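# Lift glass lid off pot, place upright on counter

## Task

Remove the glass lid from the pot and put it down on the counter lying flat with its top facing up. The pot must stay on the stove, and at the end neither hand may be in contact with the lid.

## Robot and tools

Robot: two arms, left_arm (on the scene's +y side) and right_arm, each ending in a 16-motor four-fingered hand (thumb, index, middle, ring). right_arm has a right hand; left_arm has its mirror-image left hand. Base roots in the scene frame: left_arm (-0.020, +0.262, +0.017) m, right_arm (+0.037, -0.300, +0.018) m, each rotated only slightly about z. A post stands on the floor behind the arms. Cameras: cam_high and cam_low, 672x504 each.

Frames. Scene frame: origin at table-top height, midway between the nominal bases; +z up, +x out over the table. Each arm's reported end_effector_position (m), end_effector_quat_wxyz, Hand target and all commanded offsets use that arm's own base frame; rotations turn about the Hand target position. Readings may be off by a few cm. Hand point axes (right hand): +z runs along straight fingers toward their tips, +y points out of the palm face (the face is at y = -0.063 m), +x points across the palm away from the thumb. On the left hand +x points toward the thumb. A rigid mast at the wrist on the palm side can strike things. The arm sags under load, so the hand often rests below the commanded height; command higher to compensate.

The 48-number row (shared by execute_actions and move), all values in [-1, 1], one row covering both arms: left_arm dx, dy, dz, rx, ry, rz; left hand's 16 motor goals; left current_limit; left speed; then the same 24 for right_arm. Pose numbers are offsets, not poses: they count from the arm's Hand target as it stood when the action or move began, along that arm's base axes. 1.0 equals 0.6 m for dx/dy/dz and 180 degrees for rx/ry/rz, which together form one rotation vector. Every row in an action counts from that same starting point, and repeating an offset in a later call moves further. Six zeros means no new pose request for that arm. Orientation commands are clipped to within 40 degrees of the measured orientation each step.

Hand motor order: index_mcp, index_abd, index_pip, index_dip, thumb_cmc, thumb_axl, thumb_mcp, thumb_ipl, middle_mcp, middle_abd, middle_pip, middle_dip, ring_mcp, ring_abd, ring_pip, ring_dip. Each is an absolute goal angle scaled between the hinge's stops. Straight values: _mcp +0.75, _abd 0.00, _pip +0.58, _dip +0.70; thumb_cmc +0.71, thumb_axl +0.68, thumb_mcp +0.23, thumb_ipl +0.17. Moving toward -1 curls fingers toward the palm, swings _abd away from the thumb, and swings thumb_cmc round in front of the palm. current_limit maps -1..+1 to 0..550 mA (floor 11 mA); speed sets hinge rate as (speed+1)/2 of 8.5 rad/s. Starting values: +0.4 and -0.6. A zero is a real goal; to leave a hand unchanged, resend its hand_goal, hand_current_limit and hand_speed.

Tools.
execute_actions(actions, cameras): actions is a list of actions; each is up to 15 rows, one per 1/30 s step; a short action repeats its last row out to 15 steps. An empty list returns the state plus images.
move(target, speed, blend, blocking, cameras): target is one row or a list of up to 15 rows; every row's offsets count from the same starting Hand target, not from the previous row. speed in m/s, 0.002 to 4.3 (default 0.25); turning rate is capped at twice that in rad/s. blend in m rounds corners between list targets (0 = stop at each). The whole move is capped at 10 s. blocking=false returns after about 0.5 s while the move continues. Moves neither slow for nor avoid obstacles; faster moves overshoot and hit harder.
wait(seconds 0 to 3600); stop() brakes a running move; zoom_image(camera cam_high or cam_low, region [x0,y0,x1,y1] pixels, at most 504 wide and high) from the latest images; read_manual(section "licences"); finished_scene(scene 1) ends the scene irreversibly.

Results: per arm, end-effector position and quaternion, Hand target (next offsets count from it), joint positions, velocities and torques; per hand, hand_goal, hand_measured (same scale), hand_current_ma, hand_state (moving, goal, blocked, overload), hand_current_limit, hand_speed. A move adds a "move:" line: done, off_target, moving, held or fault, plus limits=paced (pose clipped) or limits=held (steps withheld). A hand resting short of its target is usually friction or sag, not contact. A motor drawing 495 mA or more for 5 s shuts down for 10 s. MOTOR HOT warns of heating; OVER-TEMPERATURE FAULT means that arm dropped. After a HAND FAULT line, the remaining motion calls in that same reply are skipped.

Avoid: dropping or releasing the lid while moving, letting glass fall more than a few cm, anything leaving the table, fast impacts with the pot, stove or counter, pushing hard against fixed objects, and pressing the two hands or arms together. To release a push, command back past the current hand position. Loose objects may be nudged by outside disturbances, so check the final state on camera before finishing.

Each tool is called after "Call:" as name(argument=value, ...) on one line, values as JSON.

## Session

Call:
execute_actions(actions=[])

Scene clock: 0.00 s.
left_arm: end_effector_position=(+0.6835, -0.2968, +0.2985) hand_goal=(+0.754, +0.000, +0.576, +0.696, +0.714, +0.678, +0.226, +0.168, +0.754, +0.000, +0.576, +0.696, +0.754, +0.000, +0.576, +0.696) hand_measured=(+0.7535, -0.0008, +0.5770, +0.6958, +0.7142, +0.6777, +0.2262, +0.1681, +0.7523, -0.0008, +0.5770, +0.6958, +0.7535, +0.0007, +0.5770, +0.6958) hand_current_ma=(-9, +5, -11, +1, +5, +2, +8, +2, -9, -2, +1, +0, +7, -5, +3, -7) hand_state=(goal, goal, goal, goal, goal, goal, goal, goal, goal, goal, goal, goal, goal, goal, goal, goal) hand_current_limit=0.40 hand_speed=-0.60 end_effector_quat_wxyz=(+0.452, +0.703, +0.456, +0.307) | right_arm: end_effector_position=(+0.4487, -0.0800, +0.1226) hand_goal=(+0.754, +0.000, +0.576, +0.696, +0.714, +0.678, +0.226, +0.168, +0.754, +0.000, +0.576, +0.696, +0.754, +0.000, +0.576, +0.696) hand_measured=(+0.7523, +0.0007, +0.5770, +0.6958, +0.7142, +0.6777, +0.2262, +0.1672, +0.7523, -0.0008, +0.5770, +0.6958, +0.7535, -0.0008, +0.5770, +0.6971) hand_current_ma=(-10, +0, +5, -4, -16, +4, +0, +5, -5, -17, -11, -12, -12, -1, +18, -9) hand_state=(goal, goal, goal, goal, goal, goal, goal, goal, goal, goal, goal, goal, goal, goal, goal, goal) hand_current_limit=0.40 hand_speed=-0.60 end_effector_quat_wxyz=(-0.174, +0.892, +0.412, +0.057)
Joint positions: left_arm=[-0.451 1.72 1.245 0.06 -0.048 0] | right_arm=[-0.181 1.497 1.157 -1.344 -0.351 0.504]
Joint velocities: within noise
Joint torques (N m): no reading
Heat: left arm: hottest shoulder 26 °C; right arm: hottest wrist yaw 27 °C.
Hand target: left_arm +0.6873, -0.2986, +0.3172; +0.464, +0.694, +0.451, +0.314 | right_arm +0.4565, -0.0814, +0.1310; -0.168, +0.892, +0.414, +0.065

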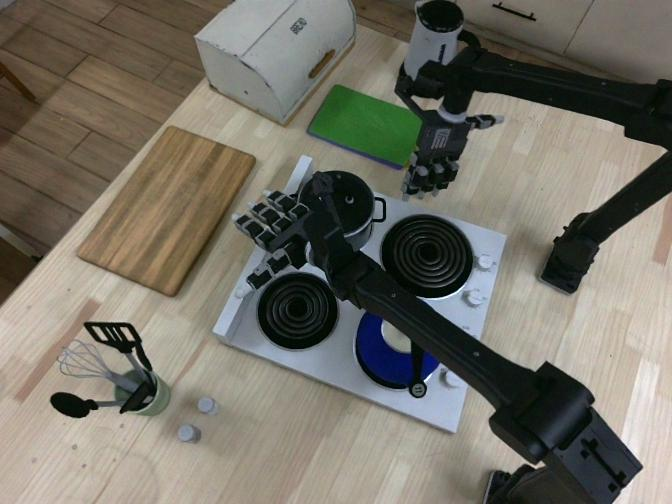

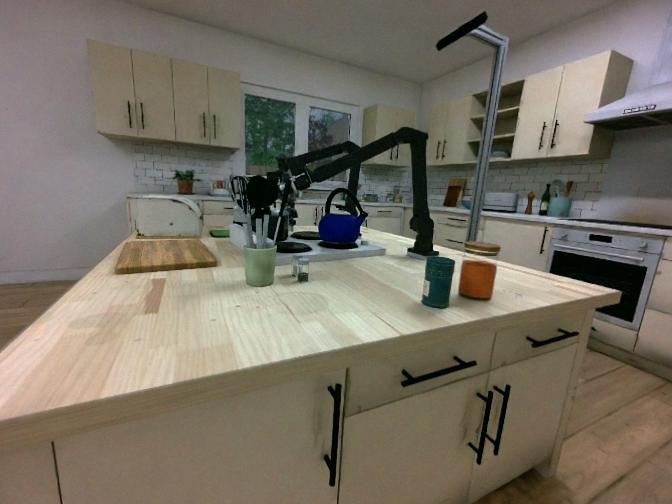

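Call:
zoom_image(camera="cam_high", region=[220, 130, 500, 340])

Call:
zoom_image(camera="cam_low", region=[200, 140, 400, 290])

Scaled by 1.800 from the camera's image (finer frame: 960x720).

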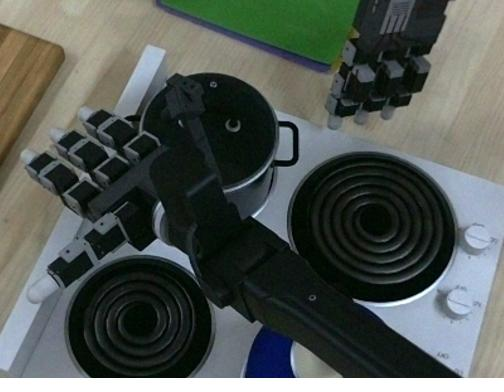

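Scaled by 2.520 from the camera's image (finer frame: 960x720).

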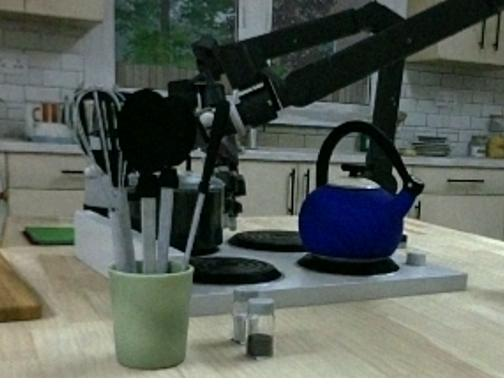

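Call:
move(target=[[0,0,0.222,0,0,0, 0.754,0,0.576,0.696,0.714,0.678,0.226,0.168,0.754,0,0.576,0.696,0.754,0,0.576,0.696,0.4,-0.6, 0,0,0,0,0,0, 0.754,0,0.576,0.696,0.714,0.678,0.226,0.168,0.754,0,0.576,0.696,0.754,0,0.576,0.696,0.4,-0.6],[-0.395,0.831,0.222,0,0,0.2, 0.754,0,0.576,0.696,0.714,0.678,0.226,0.168,0.754,0,0.576,0.696,0.754,0,0.576,0.696,0.4,-0.6, 0,0,0,0,0,0, 0.754,0,0.576,0.696,0.714,0.678,0.226,0.168,0.754,0,0.576,0.696,0.754,0,0.576,0.696,0.4,-0.6]], blend=[0.03,0], cameras=["all"])

Scene clock: 11.07 s.
left_arm: end_effector_position=(+0.4531, +0.2052, +0.4539) hand_goal=(+0.754, +0.000, +0.576, +0.696, +0.714, +0.678, +0.226, +0.168, +0.754, +0.000, +0.576, +0.696, +0.754, +0.000, +0.576, +0.696) hand_measured=(+0.7716, +0.0124, +0.5770, +0.6958, +0.7280, +0.6777, +0.2252, +0.1681, +0.7703, +0.0095, +0.5770, +0.6958, +0.7703, +0.0080, +0.5770, +0.6958) hand_current_ma=(-3, +10, -7, +0, +10, +5, +4, +8, -4, +4, -2, -3, +11, -3, +6, -7) hand_state=(goal, goal, goal, goal, goal, goal, goal, goal, goal, goal, goal, goal, goal, goal, goal, goal) hand_current_limit=0.40 hand_speed=-0.60 end_effector_quat_wxyz=(+0.347, +0.514, +0.646, +0.445) | right_arm: end_effector_position=(+0.4487, -0.0800, +0.1226) hand_goal=(+0.754, +0.000, +0.576, +0.696, +0.714, +0.678, +0.226, +0.168, +0.754, +0.000, +0.576, +0.696, +0.754, +0.000, +0.576, +0.696) hand_measured=(+0.7523, -0.0008, +0.5770, +0.6958, +0.7142, +0.6767, +0.2222, +0.1672, +0.7523, -0.0008, +0.5757, +0.6958, +0.7511, +0.0007, +0.5770, +0.6958) hand_current_ma=(-1, -18, +4, -3, +1, +7, -4, -5, -3, -4, -13, -7, -10, -3, +7, +5) hand_state=(goal, goal, goal, goal, goal, goal, goal, goal, goal, goal, goal, goal, goal, goal, goal, goal) hand_current_limit=0.40 hand_speed=-0.60 end_effector_quat_wxyz=(-0.174, +0.892, +0.412, +0.057)
Joint positions: left_arm=[0.474 0.941 0.911 -0.351 0.22 0.098] | right_arm=[-0.181 1.497 1.157 -1.344 -0.351 0.504]
Joint torques (N m): left_arm=[-0.97 -5.48 8.08 1.33 0.26 0.19] | right_arm=[-1.38 -9 10.56 0.09 -0.36 0.01]
Heat: left arm: hottest elbow 28 °C; right arm: hottest wrist yaw 27 °C.
Hand target: left_arm +0.4504, +0.1999, +0.4502; +0.344, +0.521, +0.644, +0.442 | right_arm +0.4565, -0.0814, +0.1310; -0.168, +0.892, +0.414, +0.065
Off the commanded pose: left_arm 0.007 m, 1 deg | right_arm 0.012 m, 1 deg.
move: done

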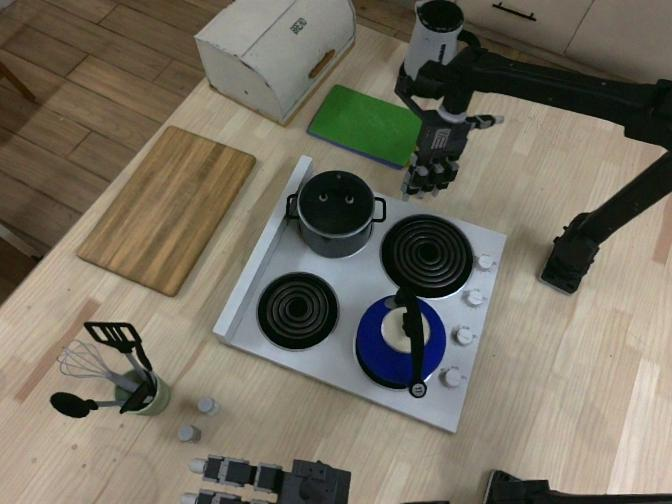

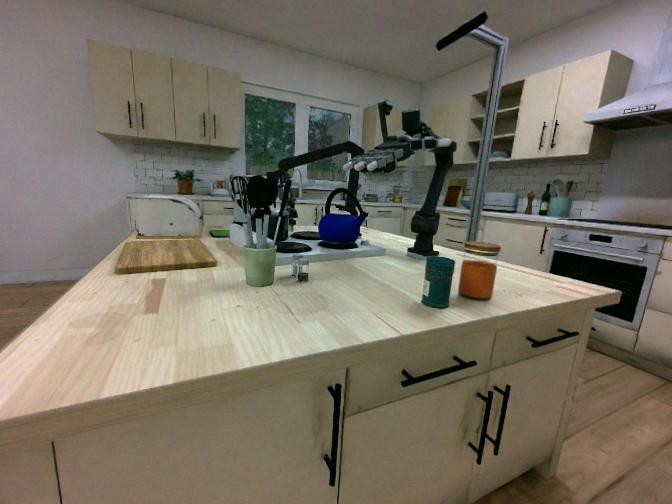

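Call:
zoom_image(camera="cam_high", region=[270, 150, 410, 270])

Call:
zoom_image(camera="cam_high", region=[380, 60, 620, 300])

Call:
zoom_image(camera="cam_low", region=[210, 150, 390, 280])

Scaled by 3.600 from the camera's image (finer frame: 960x720).

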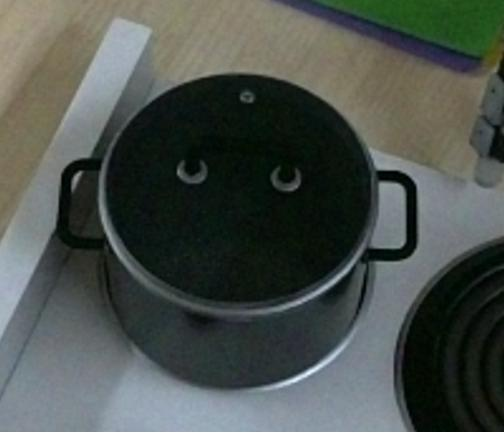

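Scaled by 2.100 from the camera's image (finer frame: 960x720).

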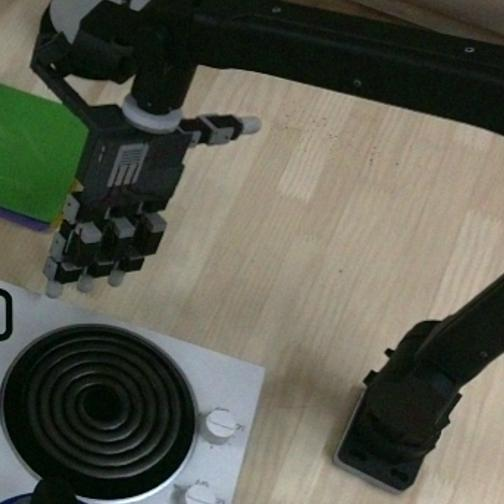

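Scaled by 2.800 from the camera's image (finer frame: 960x720).

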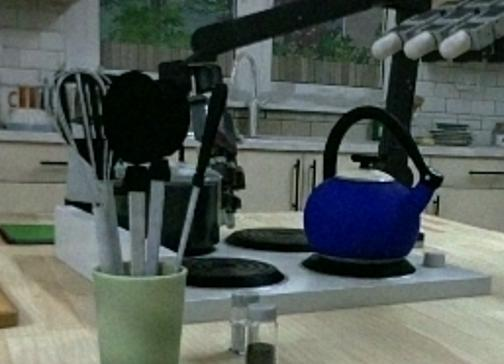

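Call:
move(target=[0,0,0,0,0,0, 0.754,0,0.576,0.696,0.714,0.678,0.226,0.168,0.754,0,0.576,0.696,0.754,0,0.576,0.696,0.4,-0.6, 0,0,0.35,0,0,0, 0.754,0,0.576,0.696,0.714,0.678,0.226,0.168,0.754,0,0.576,0.696,0.754,0,0.576,0.696,0.4,-0.6])

Call:
move(target=[0,0,0,0,0,0, 0.754,0,0.576,0.696,0.714,0.678,0.226,0.168,0.754,0,0.576,0.696,0.754,0,0.576,0.696,0.4,-0.6, 0.1525,0.4407,0.0,0.2054,0.2394,-0.0872, 0.753,0,-0.343,0.0725,-0.686,0.678,-0.337,0.654,0.753,0,-0.343,0.0725,0.753,0,0.576,0.696,0.4,-0.6], cameras=["all"])

Scene clock: 58.03 s.
left_arm: end_effector_position=(+0.4531, +0.2051, +0.4539) hand_goal=(+0.754, +0.000, +0.576, +0.696, +0.714, +0.678, +0.226, +0.168, +0.754, +0.000, +0.576, +0.696, +0.754, +0.000, +0.576, +0.696) hand_measured=(+0.7716, +0.0124, +0.5770, +0.6958, +0.7280, +0.6777, +0.2252, +0.1681, +0.7703, +0.0095, +0.5770, +0.6958, +0.7716, +0.0080, +0.5770, +0.6958) hand_current_ma=(-4, +7, -9, +4, +8, +2, +6, +4, -4, +2, +4, +1, +13, +0, +6, -3) hand_state=(goal, goal, goal, goal, goal, goal, goal, goal, goal, goal, goal, goal, goal, goal, goal, goal) hand_current_limit=0.40 hand_speed=-0.60 end_effector_quat_wxyz=(+0.347, +0.514, +0.646, +0.445) | right_arm: end_effector_position=(+0.4507, -0.0853, +0.3244) hand_goal=(+0.754, +0.000, +0.576, +0.696, +0.714, +0.678, +0.226, +0.168, +0.754, +0.000, +0.576, +0.696, +0.754, +0.000, +0.576, +0.696) hand_measured=(+0.7498, -0.0008, +0.5770, +0.6958, +0.7142, +0.6777, +0.2222, +0.1672, +0.7498, +0.0007, +0.5770, +0.6958, +0.7498, +0.0007, +0.5770, +0.6971) hand_current_ma=(-18, -10, +7, +2, -2, -5, +2, +5, -6, +1, +5, -6, -11, -10, +7, -3) hand_state=(goal, goal, goal, goal, goal, goal, goal, goal, goal, goal, goal, goal, goal, goal, goal, goal) hand_current_limit=0.40 hand_speed=-0.60 end_effector_quat_wxyz=(-0.124, +0.899, +0.404, +0.113)
Joint positions: left_arm=[0.474 0.941 0.911 -0.351 0.22 0.098] | right_arm=[-0.178 1.361 1.533 -1.693 -0.334 0.557]
Joint torques (N m): left_arm=[-1.03 -5.6 8.08 1.29 0.27 0.18] | right_arm=[-0.38 -7.47 13.07 0.13 -0.29 0.17]
Heat: left arm: hottest elbow 30 °C; right arm: hottest elbow 27 °C.
Hand target: left_arm +0.4504, +0.2000, +0.4502; +0.344, +0.521, +0.644, +0.442 | right_arm +0.4566, -0.0815, +0.3409; -0.168, +0.892, +0.414, +0.065
Off the commanded pose: left_arm 0.007 m, 1 deg | right_arm 0.018 m, 8 deg.
joint sent to its limit (right arm) — joint 4 (wrist pitch), lower limit. The joint targets are off in orientation, not in position.
move: off_target (right_arm)

Scene clock: 61.27 s.
left_arm: end_effector_position=(+0.4531, +0.2051, +0.4539) hand_goal=(+0.754, +0.000, +0.576, +0.696, +0.714, +0.678, +0.226, +0.168, +0.754, +0.000, +0.576, +0.696, +0.754, +0.000, +0.576, +0.696) hand_measured=(+0.7716, +0.0124, +0.5770, +0.6958, +0.7293, +0.6767, +0.2262, +0.1672, +0.7703, +0.0080, +0.5770, +0.6958, +0.7716, +0.0080, +0.5770, +0.6958) hand_current_ma=(-6, +10, -10, -4, +8, +4, +5, +4, -4, +0, +3, -1, +13, +1, +6, -1) hand_state=(goal, goal, goal, goal, goal, goal, goal, goal, goal, goal, goal, goal, goal, goal, goal, goal) hand_current_limit=0.40 hand_speed=-0.60 end_effector_quat_wxyz=(+0.347, +0.514, +0.646, +0.445) | right_arm: end_effector_position=(+0.5420, +0.1781, +0.3295) hand_goal=(+0.754, +0.000, -0.342, +0.072, -0.686, +0.678, -0.336, +0.654, +0.754, +0.000, -0.342, +0.072, +0.754, +0.000, +0.576, +0.696) hand_measured=(+0.7450, +0.0007, -0.3366, +0.0740, -0.6773, +0.6809, -0.3340, +0.6512, +0.7450, -0.0008, -0.3366, +0.0740, +0.7390, -0.0008, +0.5770, +0.6958) hand_current_ma=(-13, -2, +14, +8, -3, -4, -4, +9, +6, +0, -12, -6, -14, -7, +10, -15) hand_state=(goal, goal, goal, goal, goal, goal, goal, goal, goal, goal, goal, goal, goal, goal, goal, goal) hand_current_limit=0.40 hand_speed=-0.60 end_effector_quat_wxyz=(-0.559, +0.825, +0.080, +0.017)
Joint positions: left_arm=[0.474 0.941 0.911 -0.351 0.22 0.098] | right_arm=[0.091 1.83 2.014 -1.694 -1.187 1.509]
Joint torques (N m): left_arm=[-1.03 -5.54 8.1 1.28 0.26 0.19] | right_arm=[-0.73 -13.16 13.91 0.14 -1.23 0.17]
Heat: left arm: hottest elbow 31 °C; right arm: hottest elbow 28 °C.
Hand target: left_arm +0.4504, +0.2000, +0.4502; +0.344, +0.521, +0.644, +0.442 | right_arm +0.5479, +0.1831, +0.3411; -0.562, +0.803, +0.163, -0.114
Off the commanded pose: left_arm 0.007 m, 1 deg | right_arm 0.014 m, 18 deg.
joint sent to its limit (right arm) — joint 4 (wrist pitch), lower limit. The joint targets are off in orientation, not in position.
move: off_target (right_arm)

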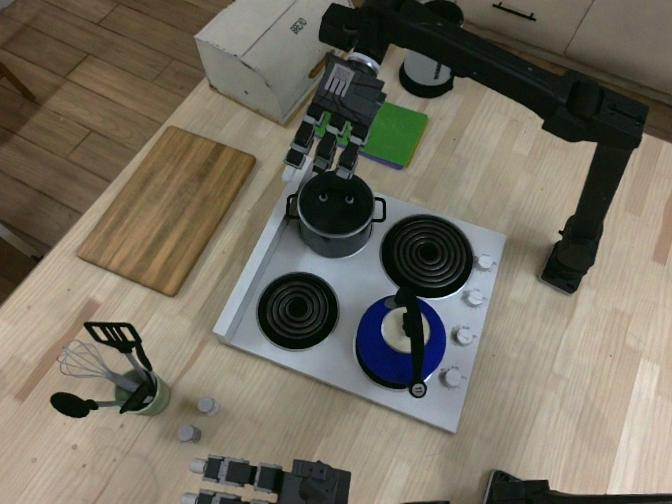

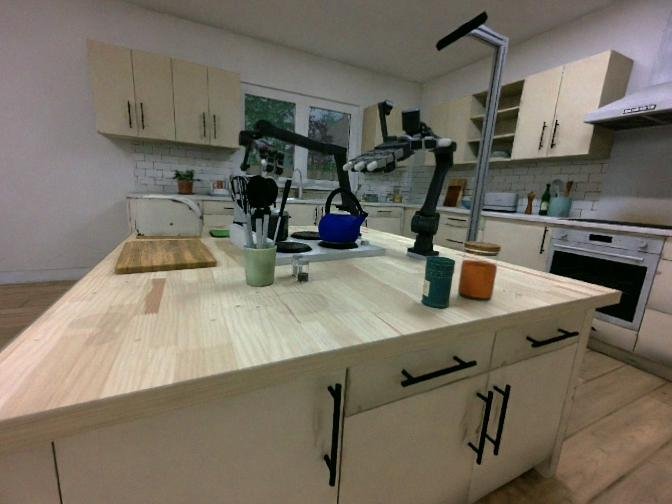

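Call:
zoom_image(camera="cam_high", region=[270, 70, 430, 270])

Call:
zoom_image(camera="cam_low", region=[220, 110, 360, 260])

Scaled by 2.520 from the camera's image (finer frame: 960x720).

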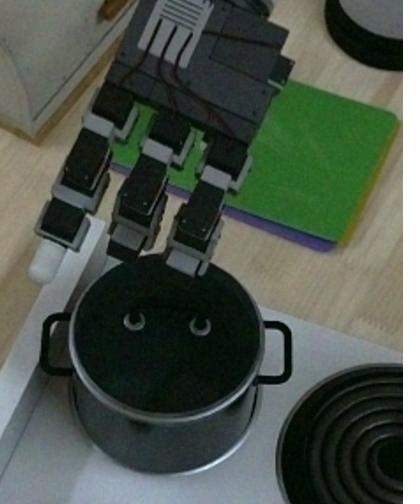

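Scaled by 3.360 from the camera's image (finer frame: 960x720).

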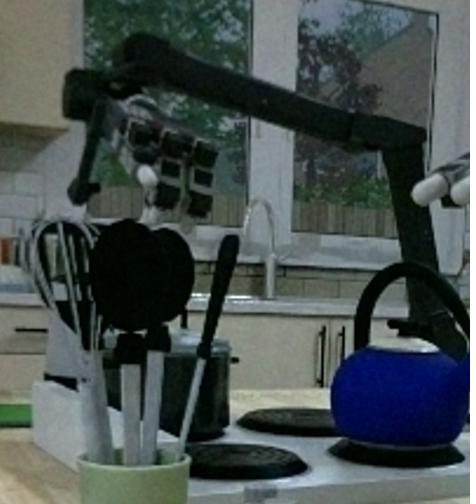

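Call:
move(target=[0,0,0,0,0,0, 0.754,0,0.576,0.696,0.714,0.678,0.226,0.168,0.754,0,0.576,0.696,0.754,0,0.576,0.696,0.4,-0.6, 0,0,-0.133,0,0,0, 0.753,0,-0.343,0.0725,-0.686,0.678,-0.337,0.654,0.753,0,-0.343,0.0725,0.753,0,0.576,0.696,0.4,-0.6], cameras=["all"], speed=0.15)

Call:
zoom_image(camera="cam_high", region=[260, 90, 420, 250])

Call:
zoom_image(camera="cam_low", region=[220, 130, 340, 250])

Scene clock: 79.20 s.
left_arm: end_effector_position=(+0.4531, +0.2051, +0.4539) hand_goal=(+0.754, +0.000, +0.576, +0.696, +0.714, +0.678, +0.226, +0.168, +0.754, +0.000, +0.576, +0.696, +0.754, +0.000, +0.576, +0.696) hand_measured=(+0.7716, +0.0124, +0.5770, +0.6958, +0.7293, +0.6767, +0.2262, +0.1681, +0.7703, +0.0095, +0.5770, +0.6958, +0.7703, +0.0080, +0.5770, +0.6958) hand_current_ma=(+1, +10, -7, +3, +10, +5, +2, +3, -5, -2, +2, -3, +15, -4, +4, -5) hand_state=(goal, goal, goal, goal, goal, goal, goal, goal, goal, goal, goal, goal, goal, goal, goal, goal) hand_current_limit=0.40 hand_speed=-0.60 end_effector_quat_wxyz=(+0.347, +0.514, +0.646, +0.445) | right_arm: end_effector_position=(+0.5485, +0.1761, +0.2706) hand_goal=(+0.754, +0.000, -0.342, +0.072, -0.686, +0.678, -0.336, +0.654, +0.754, +0.000, -0.342, +0.072, +0.754, +0.000, +0.576, +0.696) hand_measured=(+0.7450, -0.0008, -0.3366, +0.0740, -0.6773, +0.6809, -0.3340, +0.6512, +0.7438, -0.0008, -0.3366, +0.0740, +0.7390, +0.0007, +0.5770, +0.6958) hand_current_ma=(-12, -5, +8, +4, -8, +1, +9, +8, -2, +3, -10, +3, -21, -12, +13, -12) hand_state=(goal, goal, goal, goal, goal, goal, goal, goal, goal, goal, goal, goal, goal, goal, goal, goal) hand_current_limit=0.40 hand_speed=-0.60 end_effector_quat_wxyz=(-0.550, +0.829, +0.097, -0.002)
Joint positions: left_arm=[0.474 0.941 0.911 -0.351 0.22 0.098] | right_arm=[0.093 1.882 1.942 -1.694 -1.164 1.39]
Joint torques (N m): left_arm=[-0.91 -5.48 8.03 1.33 0.26 0.19] | right_arm=[-0.32 -13.51 9.18 -0.1 -1.08 -0.18]
Heat: left arm: hottest elbow 31 °C; right arm: hottest elbow 29 °C.
Hand target: left_arm +0.4504, +0.2000, +0.4502; +0.344, +0.521, +0.644, +0.442 | right_arm +0.5480, +0.1830, +0.2612; -0.562, +0.803, +0.163, -0.114
Off the commanded pose: left_arm 0.007 m, 1 deg | right_arm 0.012 m, 15 deg.
joint sent to its limit (right arm) — joint 4 (wrist pitch), lower limit. The joint targets are off in orientation, not in position.
move: off_target (right_arm)

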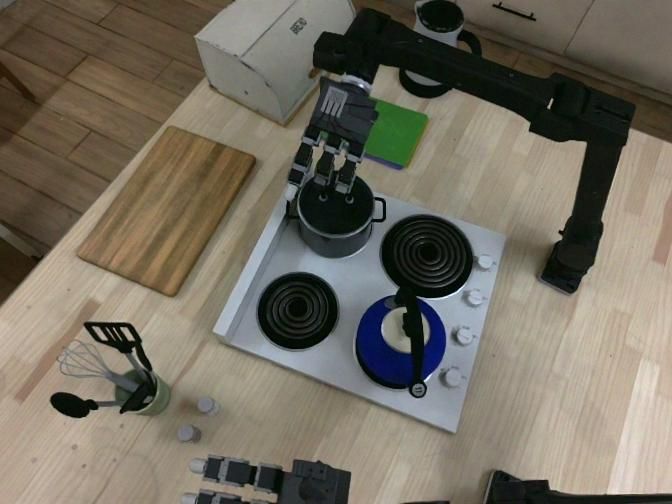

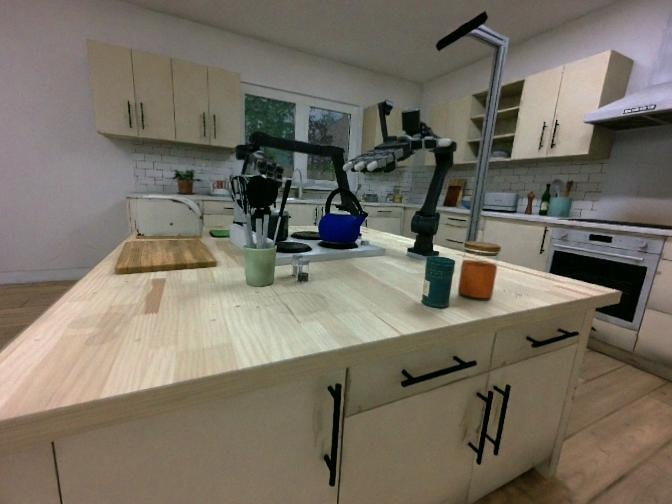

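Scaled by 3.150 from the camera's image (finer frame: 960x720).

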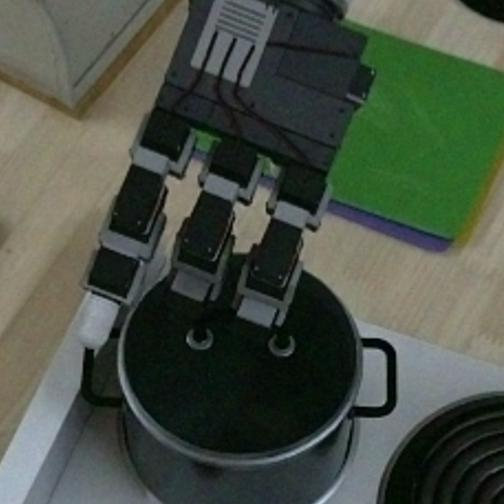

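Scaled by 4.200 from the camera's image (finer frame: 960x720).

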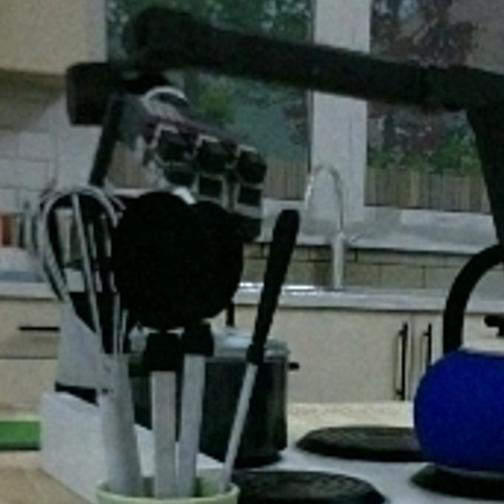

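Call:
move(target=[0,0,0,0,0,0, 0.754,0,0.576,0.696,0.714,0.678,0.226,0.168,0.754,0,0.576,0.696,0.754,0,0.576,0.696,0.4,-0.6, 0.02,0.025,-0.027,-0.0767,-0.0326,0, 1.0,0,-0.547,0.043,-0.714,0.678,-0.483,0.686,1.0,0,-0.547,0.043,0.9,0,0.576,0.696,0.4,-0.6], cameras=["all"], speed=0.15)

Call:
zoom_image(camera="cam_high", region=[260, 90, 420, 250])

Call:
zoom_image(camera="cam_low", region=[220, 130, 340, 250])

Scene clock: 94.00 s.
left_arm: end_effector_position=(+0.4531, +0.2051, +0.4539) hand_goal=(+0.754, +0.000, +0.576, +0.696, +0.714, +0.678, +0.226, +0.168, +0.754, +0.000, +0.576, +0.696, +0.754, +0.000, +0.576, +0.696) hand_measured=(+0.7716, +0.0124, +0.5770, +0.6958, +0.7280, +0.6777, +0.2262, +0.1672, +0.7703, +0.0095, +0.5770, +0.6958, +0.7716, +0.0080, +0.5770, +0.6971) hand_current_ma=(-4, +10, -10, +3, +11, +2, +4, +6, -4, +4, +0, -4, +11, -1, +3, -4) hand_state=(goal, goal, goal, goal, goal, goal, goal, goal, goal, goal, goal, goal, goal, goal, goal, goal) hand_current_limit=0.40 hand_speed=-0.60 end_effector_quat_wxyz=(+0.347, +0.514, +0.646, +0.445) | right_arm: end_effector_position=(+0.5515, +0.1914, +0.2385) hand_goal=(+1.000, +0.000, -0.546, +0.044, -0.714, +0.678, -0.482, +0.686, +1.000, +0.000, -0.546, +0.044, +0.900, +0.000, +0.576, +0.696) hand_measured=(+0.9742, +0.0007, -0.5406, +0.0498, -0.7049, +0.6820, -0.4784, +0.6826, +0.9754, -0.0008, -0.5445, +0.0498, +0.8608, -0.0008, +0.5770, +0.6958) hand_current_ma=(-32, +5, +9, +0, +1, +7, -2, +9, -12, +13, -15, +0, -34, -17, +8, -4) hand_state=(blocked, goal, goal, goal, goal, goal, goal, goal, blocked, goal, goal, goal, blocked, goal, goal, goal) hand_current_limit=0.40 hand_speed=-0.60 end_effector_quat_wxyz=(-0.448, +0.881, +0.149, -0.028)
Joint positions: left_arm=[0.474 0.941 0.911 -0.351 0.22 0.098] | right_arm=[0.185 1.929 1.992 -1.694 -0.931 1.391]
Joint torques (N m): left_arm=[-1.03 -5.54 8.08 1.29 0.26 0.19] | right_arm=[-0.62 -13.8 13.79 -0.1 -0.91 0.17]
Heat: left arm: hottest elbow 32 °C; right arm: hottest elbow 28 °C.
Hand target: left_arm +0.4504, +0.2000, +0.4502; +0.344, +0.521, +0.644, +0.442 | right_arm +0.5600, +0.1980, +0.2449; -0.452, +0.869, +0.177, -0.092
Off the commanded pose: left_arm 0.007 m, 1 deg | right_arm 0.013 m, 8 deg.
joint sent to its limit (right arm) — joint 4 (wrist pitch), lower limit. The joint targets are off in orientation, not in position.
move: off_target (right_arm)

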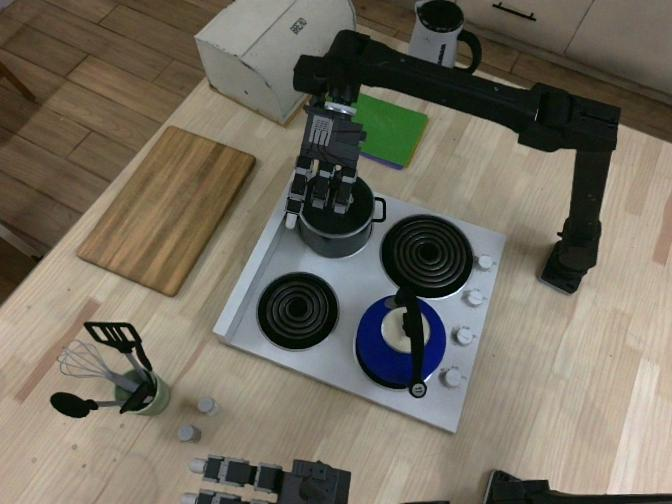

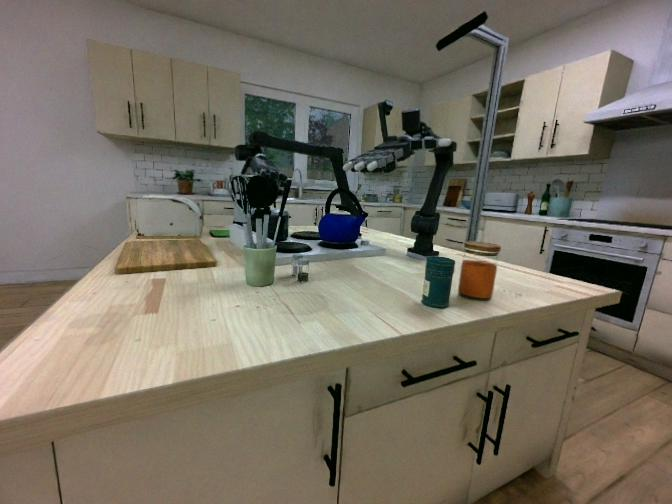

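Scaled by 3.150 from the camera's image (finer frame: 960x720).

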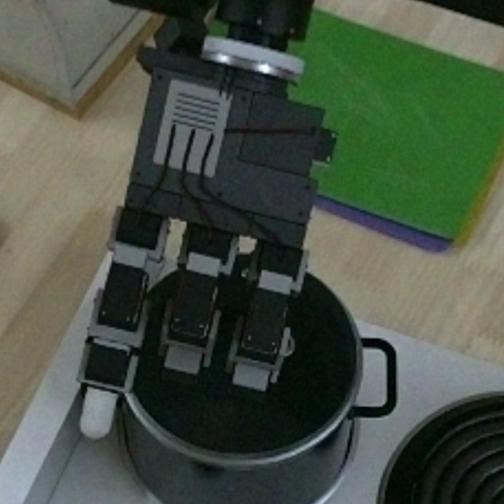

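Scaled by 4.200 from the camera's image (finer frame: 960x720).

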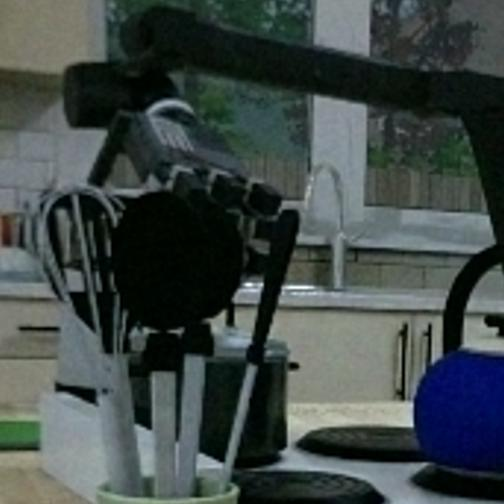

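Call:
zoom_image(camera="cam_low", region=[245, 165, 305, 225])

Call:
zoom_image(camera="cam_high", region=[290, 150, 390, 240])

Scaled by 8.400 from the camera's image (finer frame: 960x720).

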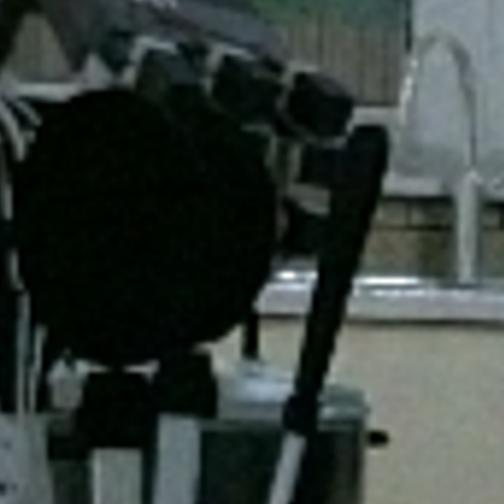

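Scaled by 5.040 from the camera's image (finer frame: 960x720).

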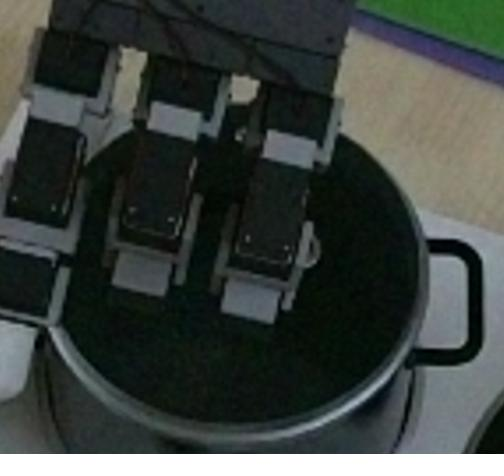

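Call:
move(target=[0,0,0,0,0,0, 0.754,0,0.576,0.696,0.714,0.678,0.226,0.168,0.754,0,0.576,0.696,0.754,0,0.576,0.696,0.4,-0.6, 0,0,-0.0833,0,0,0, 1.0,0,-0.547,0.043,-0.714,0.678,-0.483,0.686,1.0,0,-0.547,0.043,0.9,0,0.576,0.696,0.4,-0.6], cameras=["all"], speed=0.1)

Call:
zoom_image(camera="cam_low", region=[245, 165, 305, 225])

Call:
zoom_image(camera="cam_high", region=[290, 150, 390, 240])

Scene clock: 106.20 s.
left_arm: end_effector_position=(+0.4531, +0.2051, +0.4539) hand_goal=(+0.754, +0.000, +0.576, +0.696, +0.714, +0.678, +0.226, +0.168, +0.754, +0.000, +0.576, +0.696, +0.754, +0.000, +0.576, +0.696) hand_measured=(+0.7716, +0.0124, +0.5770, +0.6958, +0.7280, +0.6767, +0.2262, +0.1672, +0.7703, +0.0095, +0.5770, +0.6958, +0.7716, +0.0080, +0.5770, +0.6958) hand_current_ma=(-7, +10, -13, +3, +9, -2, +4, +4, -5, +2, +0, +1, +15, +2, +6, -3) hand_state=(goal, goal, goal, goal, goal, goal, goal, goal, goal, goal, goal, goal, goal, goal, goal, goal) hand_current_limit=0.40 hand_speed=-0.60 end_effector_quat_wxyz=(+0.347, +0.514, +0.646, +0.445) | right_arm: end_effector_position=(+0.5605, +0.1929, +0.2054) hand_goal=(+1.000, +0.000, -0.546, +0.044, -0.714, +0.678, -0.482, +0.686, +1.000, +0.000, -0.546, +0.044, +0.900, +0.000, +0.576, +0.696) hand_measured=(+0.9742, +0.0007, -0.5406, +0.0498, -0.7049, +0.6820, -0.4775, +0.6826, +0.9754, +0.0007, -0.5445, +0.0498, +0.8608, +0.0007, +0.5770, +0.6958) hand_current_ma=(-13, -3, +7, +1, -6, -3, +0, +3, -19, -10, -2, -2, -40, -9, +6, -5) hand_state=(blocked, goal, goal, goal, goal, goal, goal, goal, blocked, goal, goal, goal, blocked, goal, goal, goal) hand_current_limit=0.40 hand_speed=-0.60 end_effector_quat_wxyz=(-0.449, +0.879, +0.155, -0.044)
Joint positions: left_arm=[0.474 0.941 0.911 -0.351 0.22 0.098] | right_arm=[0.185 1.987 1.992 -1.694 -0.93 1.347]
Joint torques (N m): left_arm=[-0.97 -5.48 8.09 1.28 0.26 0.19] | right_arm=[-0.67 -14.45 9.32 -0.23 -0.91 -0.17]
Heat: left arm: hottest elbow 32 °C; right arm: hottest elbow 29 °C.
Hand target: left_arm +0.4504, +0.2000, +0.4502; +0.344, +0.521, +0.644, +0.442 | right_arm +0.5599, +0.1980, +0.1949; -0.452, +0.869, +0.177, -0.092
Off the commanded pose: left_arm 0.007 m, 1 deg | right_arm 0.012 m, 6 deg.
joint sent to its limit (right arm) — joint 4 (wrist pitch), lower limit. The joint targets are off in orientation, not in position.
move: off_target (right_arm)

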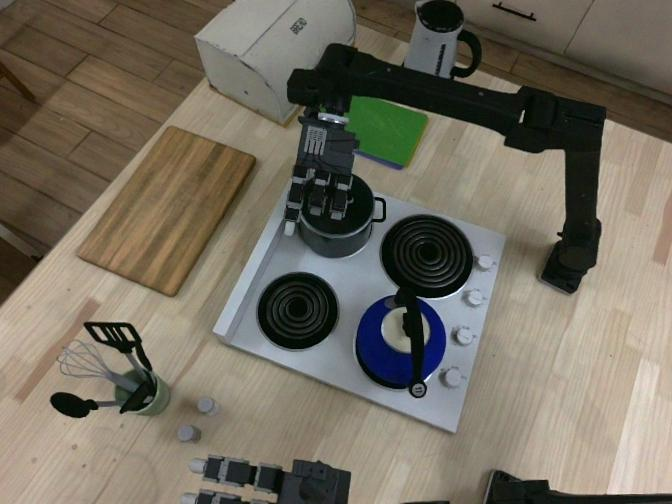

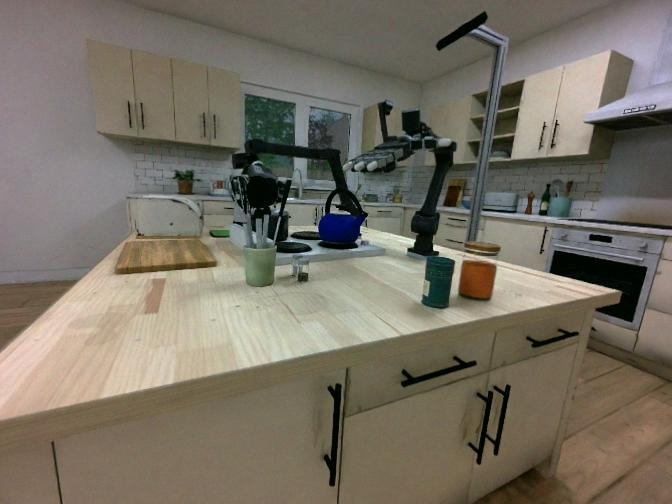

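Scaled by 8.400 from the camera's image (finer frame: 960x720).

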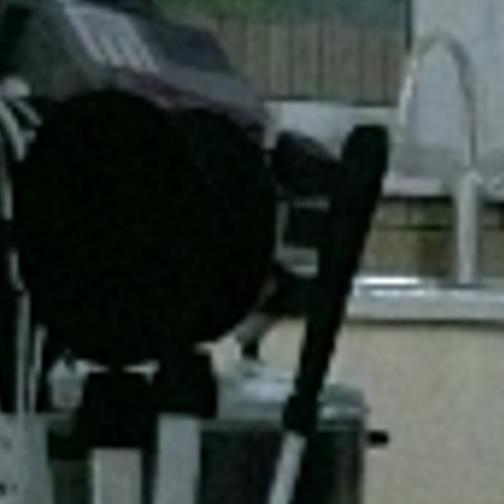

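Scaled by 5.040 from the camera's image (finer frame: 960x720).

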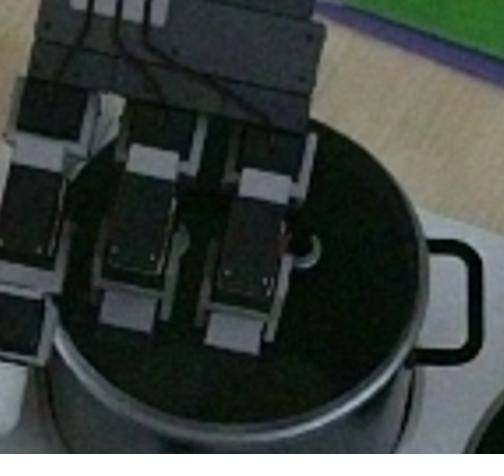

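Call:
zoom_image(camera="cam_high", region=[270, 180, 350, 250])

Scaled by 6.300 from the camera's image (finer frame: 960x720).

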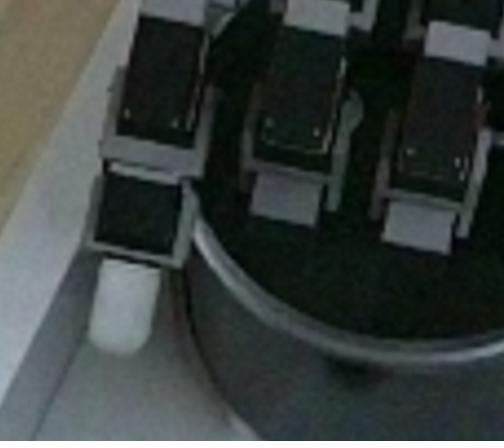

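Call:
move(target=[0,0,0,0,0,0, 0.754,0,0.576,0.696,0.714,0.678,0.226,0.168,0.754,0,0.576,0.696,0.754,0,0.576,0.696,0.4,-0.6, -0.01,-0.004,-0.027,0,0,0, 1.0,0,-0.547,0.043,-0.714,0.678,-0.483,0.686,1.0,0,-0.547,0.043,0.9,0,0.576,0.696,0.4,-0.6], cameras=["all"], speed=0.1)

Call:
zoom_image(camera="cam_low", region=[245, 165, 305, 225])

Call:
zoom_image(camera="cam_high", region=[280, 150, 380, 250])

Scene clock: 126.50 s.
left_arm: end_effector_position=(+0.4531, +0.2051, +0.4539) hand_goal=(+0.754, +0.000, +0.576, +0.696, +0.714, +0.678, +0.226, +0.168, +0.754, +0.000, +0.576, +0.696, +0.754, +0.000, +0.576, +0.696) hand_measured=(+0.7703, +0.0124, +0.5770, +0.6958, +0.7280, +0.6777, +0.2262, +0.1672, +0.7703, +0.0095, +0.5770, +0.6958, +0.7703, +0.0080, +0.5770, +0.6958) hand_current_ma=(-4, +8, -9, +6, +5, +2, -2, +0, -4, +2, +0, +2, +14, +0, -1, +0) hand_state=(goal, goal, goal, goal, goal, goal, goal, goal, goal, goal, goal, goal, goal, goal, goal, goal) hand_current_limit=0.40 hand_speed=-0.60 end_effector_quat_wxyz=(+0.347, +0.514, +0.646, +0.445) | right_arm: end_effector_position=(+0.5553, +0.1918, +0.1924) hand_goal=(+1.000, +0.000, -0.546, +0.044, -0.714, +0.678, -0.482, +0.686, +1.000, +0.000, -0.546, +0.044, +0.900, +0.000, +0.576, +0.696) hand_measured=(+0.9826, +0.0007, -0.5496, +0.0422, -0.7049, +0.6809, -0.4775, +0.6826, +0.9766, -0.0008, -0.5458, +0.0498, +0.8608, -0.0008, +0.5770, +0.6958) hand_current_ma=(-13, -7, -3, -4, +0, -2, +10, +17, -4, +5, -13, +0, -33, -1, +8, +1) hand_state=(goal, goal, goal, goal, goal, goal, goal, goal, blocked, goal, goal, goal, blocked, goal, goal, goal) hand_current_limit=0.40 hand_speed=-0.60 end_effector_quat_wxyz=(-0.449, +0.877, +0.161, -0.053)
Joint positions: left_arm=[0.474 0.941 0.911 -0.351 0.22 0.098] | right_arm=[0.185 1.989 1.959 -1.694 -0.93 1.315]
Joint torques (N m): left_arm=[-1.03 -5.42 8.05 1.29 0.26 0.19] | right_arm=[-0.79 -14.33 8.83 -0.31 -0.9 -0.19]
Heat: left arm: hottest elbow 32 °C; right arm: hottest elbow 29 °C.
Hand target: left_arm +0.4504, +0.2000, +0.4502; +0.344, +0.521, +0.644, +0.442 | right_arm +0.5540, +0.1957, +0.1789; -0.452, +0.869, +0.177, -0.092
Off the commanded pose: left_arm 0.007 m, 1 deg | right_arm 0.014 m, 5 deg.
joint sent to its limit (right arm) — joint 4 (wrist pitch), lower limit. The joint targets are off in orientation, not in position.
move: off_target (right_arm)

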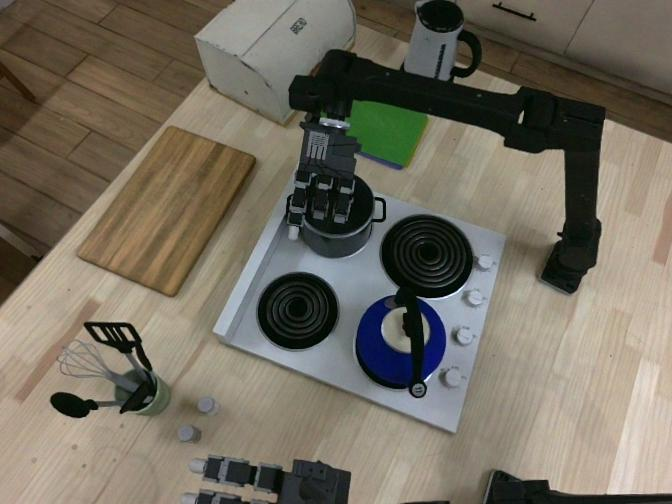

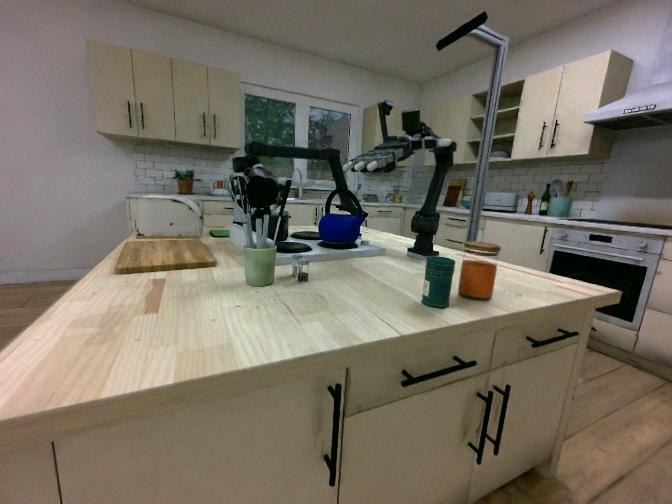

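Scaled by 8.400 from the camera's image (finer frame: 960x720).

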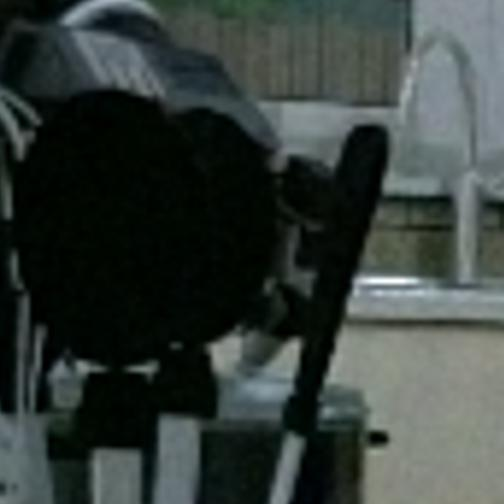

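Scaled by 5.040 from the camera's image (finer frame: 960x720).

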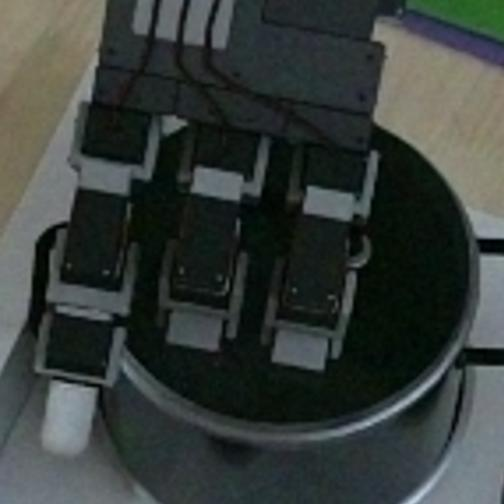

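Call:
move(target=[0,0,0,0,0,0, 0.754,0,0.576,0.696,0.714,0.678,0.226,0.168,0.754,0,0.576,0.696,0.754,0,0.576,0.696,0.4,-0.6, 0,0.002,0.025,0,0,0, 1.0,0,-0.547,0.043,-0.714,0.678,-0.483,0.686,1.0,0,-0.547,0.043,0.9,0,0.576,0.696,0.4,-0.6], cameras=["all"], speed=0.1)

Call:
zoom_image(camera="cam_low", region=[245, 165, 305, 225])

Call:
zoom_image(camera="cam_high", region=[280, 150, 380, 250])

Scene clock: 131.43 s.
left_arm: end_effector_position=(+0.4531, +0.2051, +0.4539) hand_goal=(+0.754, +0.000, +0.576, +0.696, +0.714, +0.678, +0.226, +0.168, +0.754, +0.000, +0.576, +0.696, +0.754, +0.000, +0.576, +0.696) hand_measured=(+0.7716, +0.0124, +0.5770, +0.6958, +0.7280, +0.6777, +0.2262, +0.1681, +0.7703, +0.0095, +0.5770, +0.6958, +0.7716, +0.0080, +0.5770, +0.6958) hand_current_ma=(-6, +4, -10, +2, +8, +1, +3, +2, -3, +2, +5, -2, +5, -5, +5, +1) hand_state=(goal, goal, goal, goal, goal, goal, goal, goal, goal, goal, goal, goal, goal, goal, goal, goal) hand_current_limit=0.40 hand_speed=-0.60 end_effector_quat_wxyz=(+0.347, +0.514, +0.646, +0.445) | right_arm: end_effector_position=(+0.5553, +0.1918, +0.1924) hand_goal=(+1.000, +0.000, -0.546, +0.044, -0.714, +0.678, -0.482, +0.686, +1.000, +0.000, -0.546, +0.044, +0.900, +0.000, +0.576, +0.696) hand_measured=(+0.9814, +0.0007, -0.5483, +0.0422, -0.7049, +0.6820, -0.4784, +0.6826, +0.9754, +0.0007, -0.5445, +0.0498, +0.8608, +0.0007, +0.5770, +0.6958) hand_current_ma=(-15, +8, +13, +5, -2, -1, -1, +4, -8, +0, -14, +1, -42, -7, +9, -7) hand_state=(goal, goal, goal, goal, goal, goal, goal, goal, blocked, goal, goal, goal, blocked, goal, goal, goal) hand_current_limit=0.40 hand_speed=-0.60 end_effector_quat_wxyz=(-0.449, +0.877, +0.161, -0.053)
Joint positions: left_arm=[0.474 0.941 0.911 -0.351 0.22 0.098] | right_arm=[0.185 1.989 1.959 -1.694 -0.93 1.315]
Joint torques (N m): left_arm=[-1.08 -5.36 8.08 1.31 0.27 0.19] | right_arm=[-0.62 -15.56 10.09 -0.31 -0.86 0.06]
Heat: left arm: hottest elbow 32 °C; right arm: hottest elbow 28 °C.
Hand target: left_arm +0.4504, +0.2000, +0.4502; +0.344, +0.521, +0.644, +0.442 | right_arm +0.5540, +0.1969, +0.1939; -0.452, +0.869, +0.177, -0.092
Off the commanded pose: left_arm 0.007 m, 1 deg | right_arm 0.005 m, 5 deg.
joint sent to its limit (right arm) — joint 4 (wrist pitch), lower limit. The joint targets are off in orientation, not in position.
move: off_target (right_arm)

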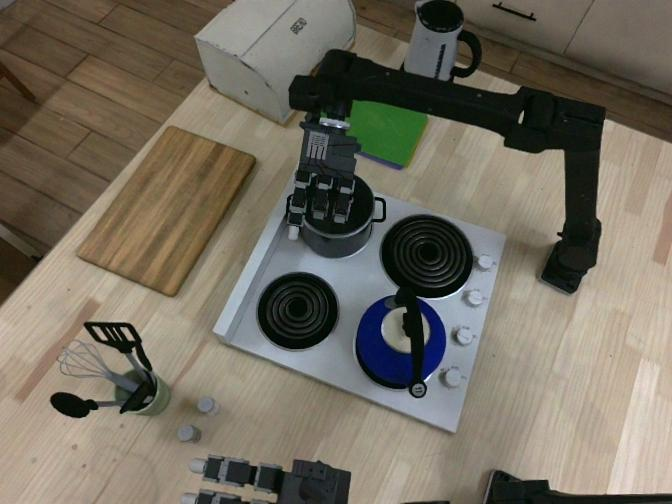

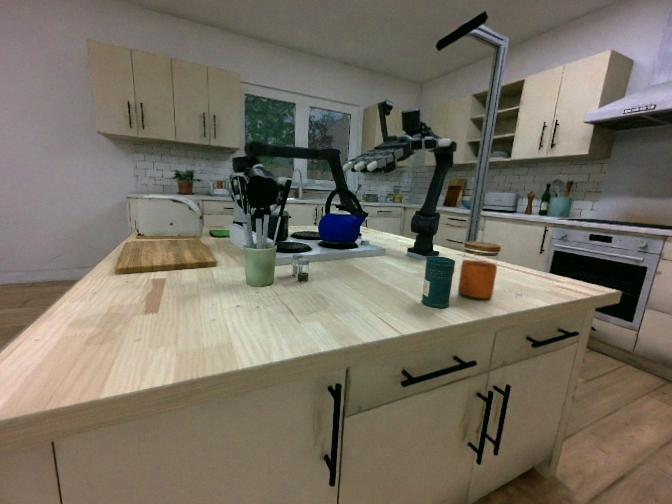

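Scaled by 8.400 from the camera's image (finer frame: 960x720).

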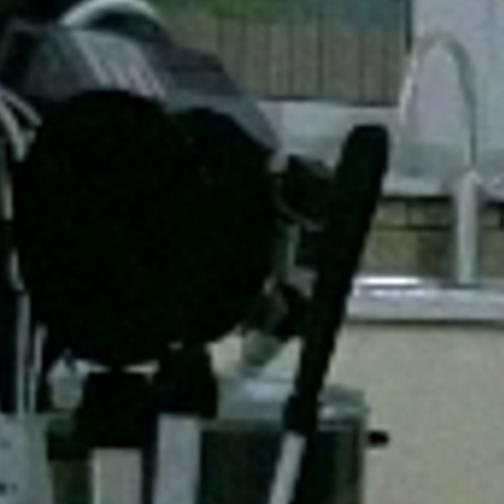

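Scaled by 5.040 from the camera's image (finer frame: 960x720).

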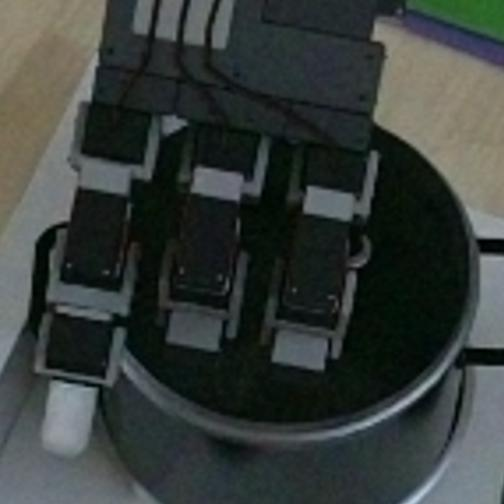

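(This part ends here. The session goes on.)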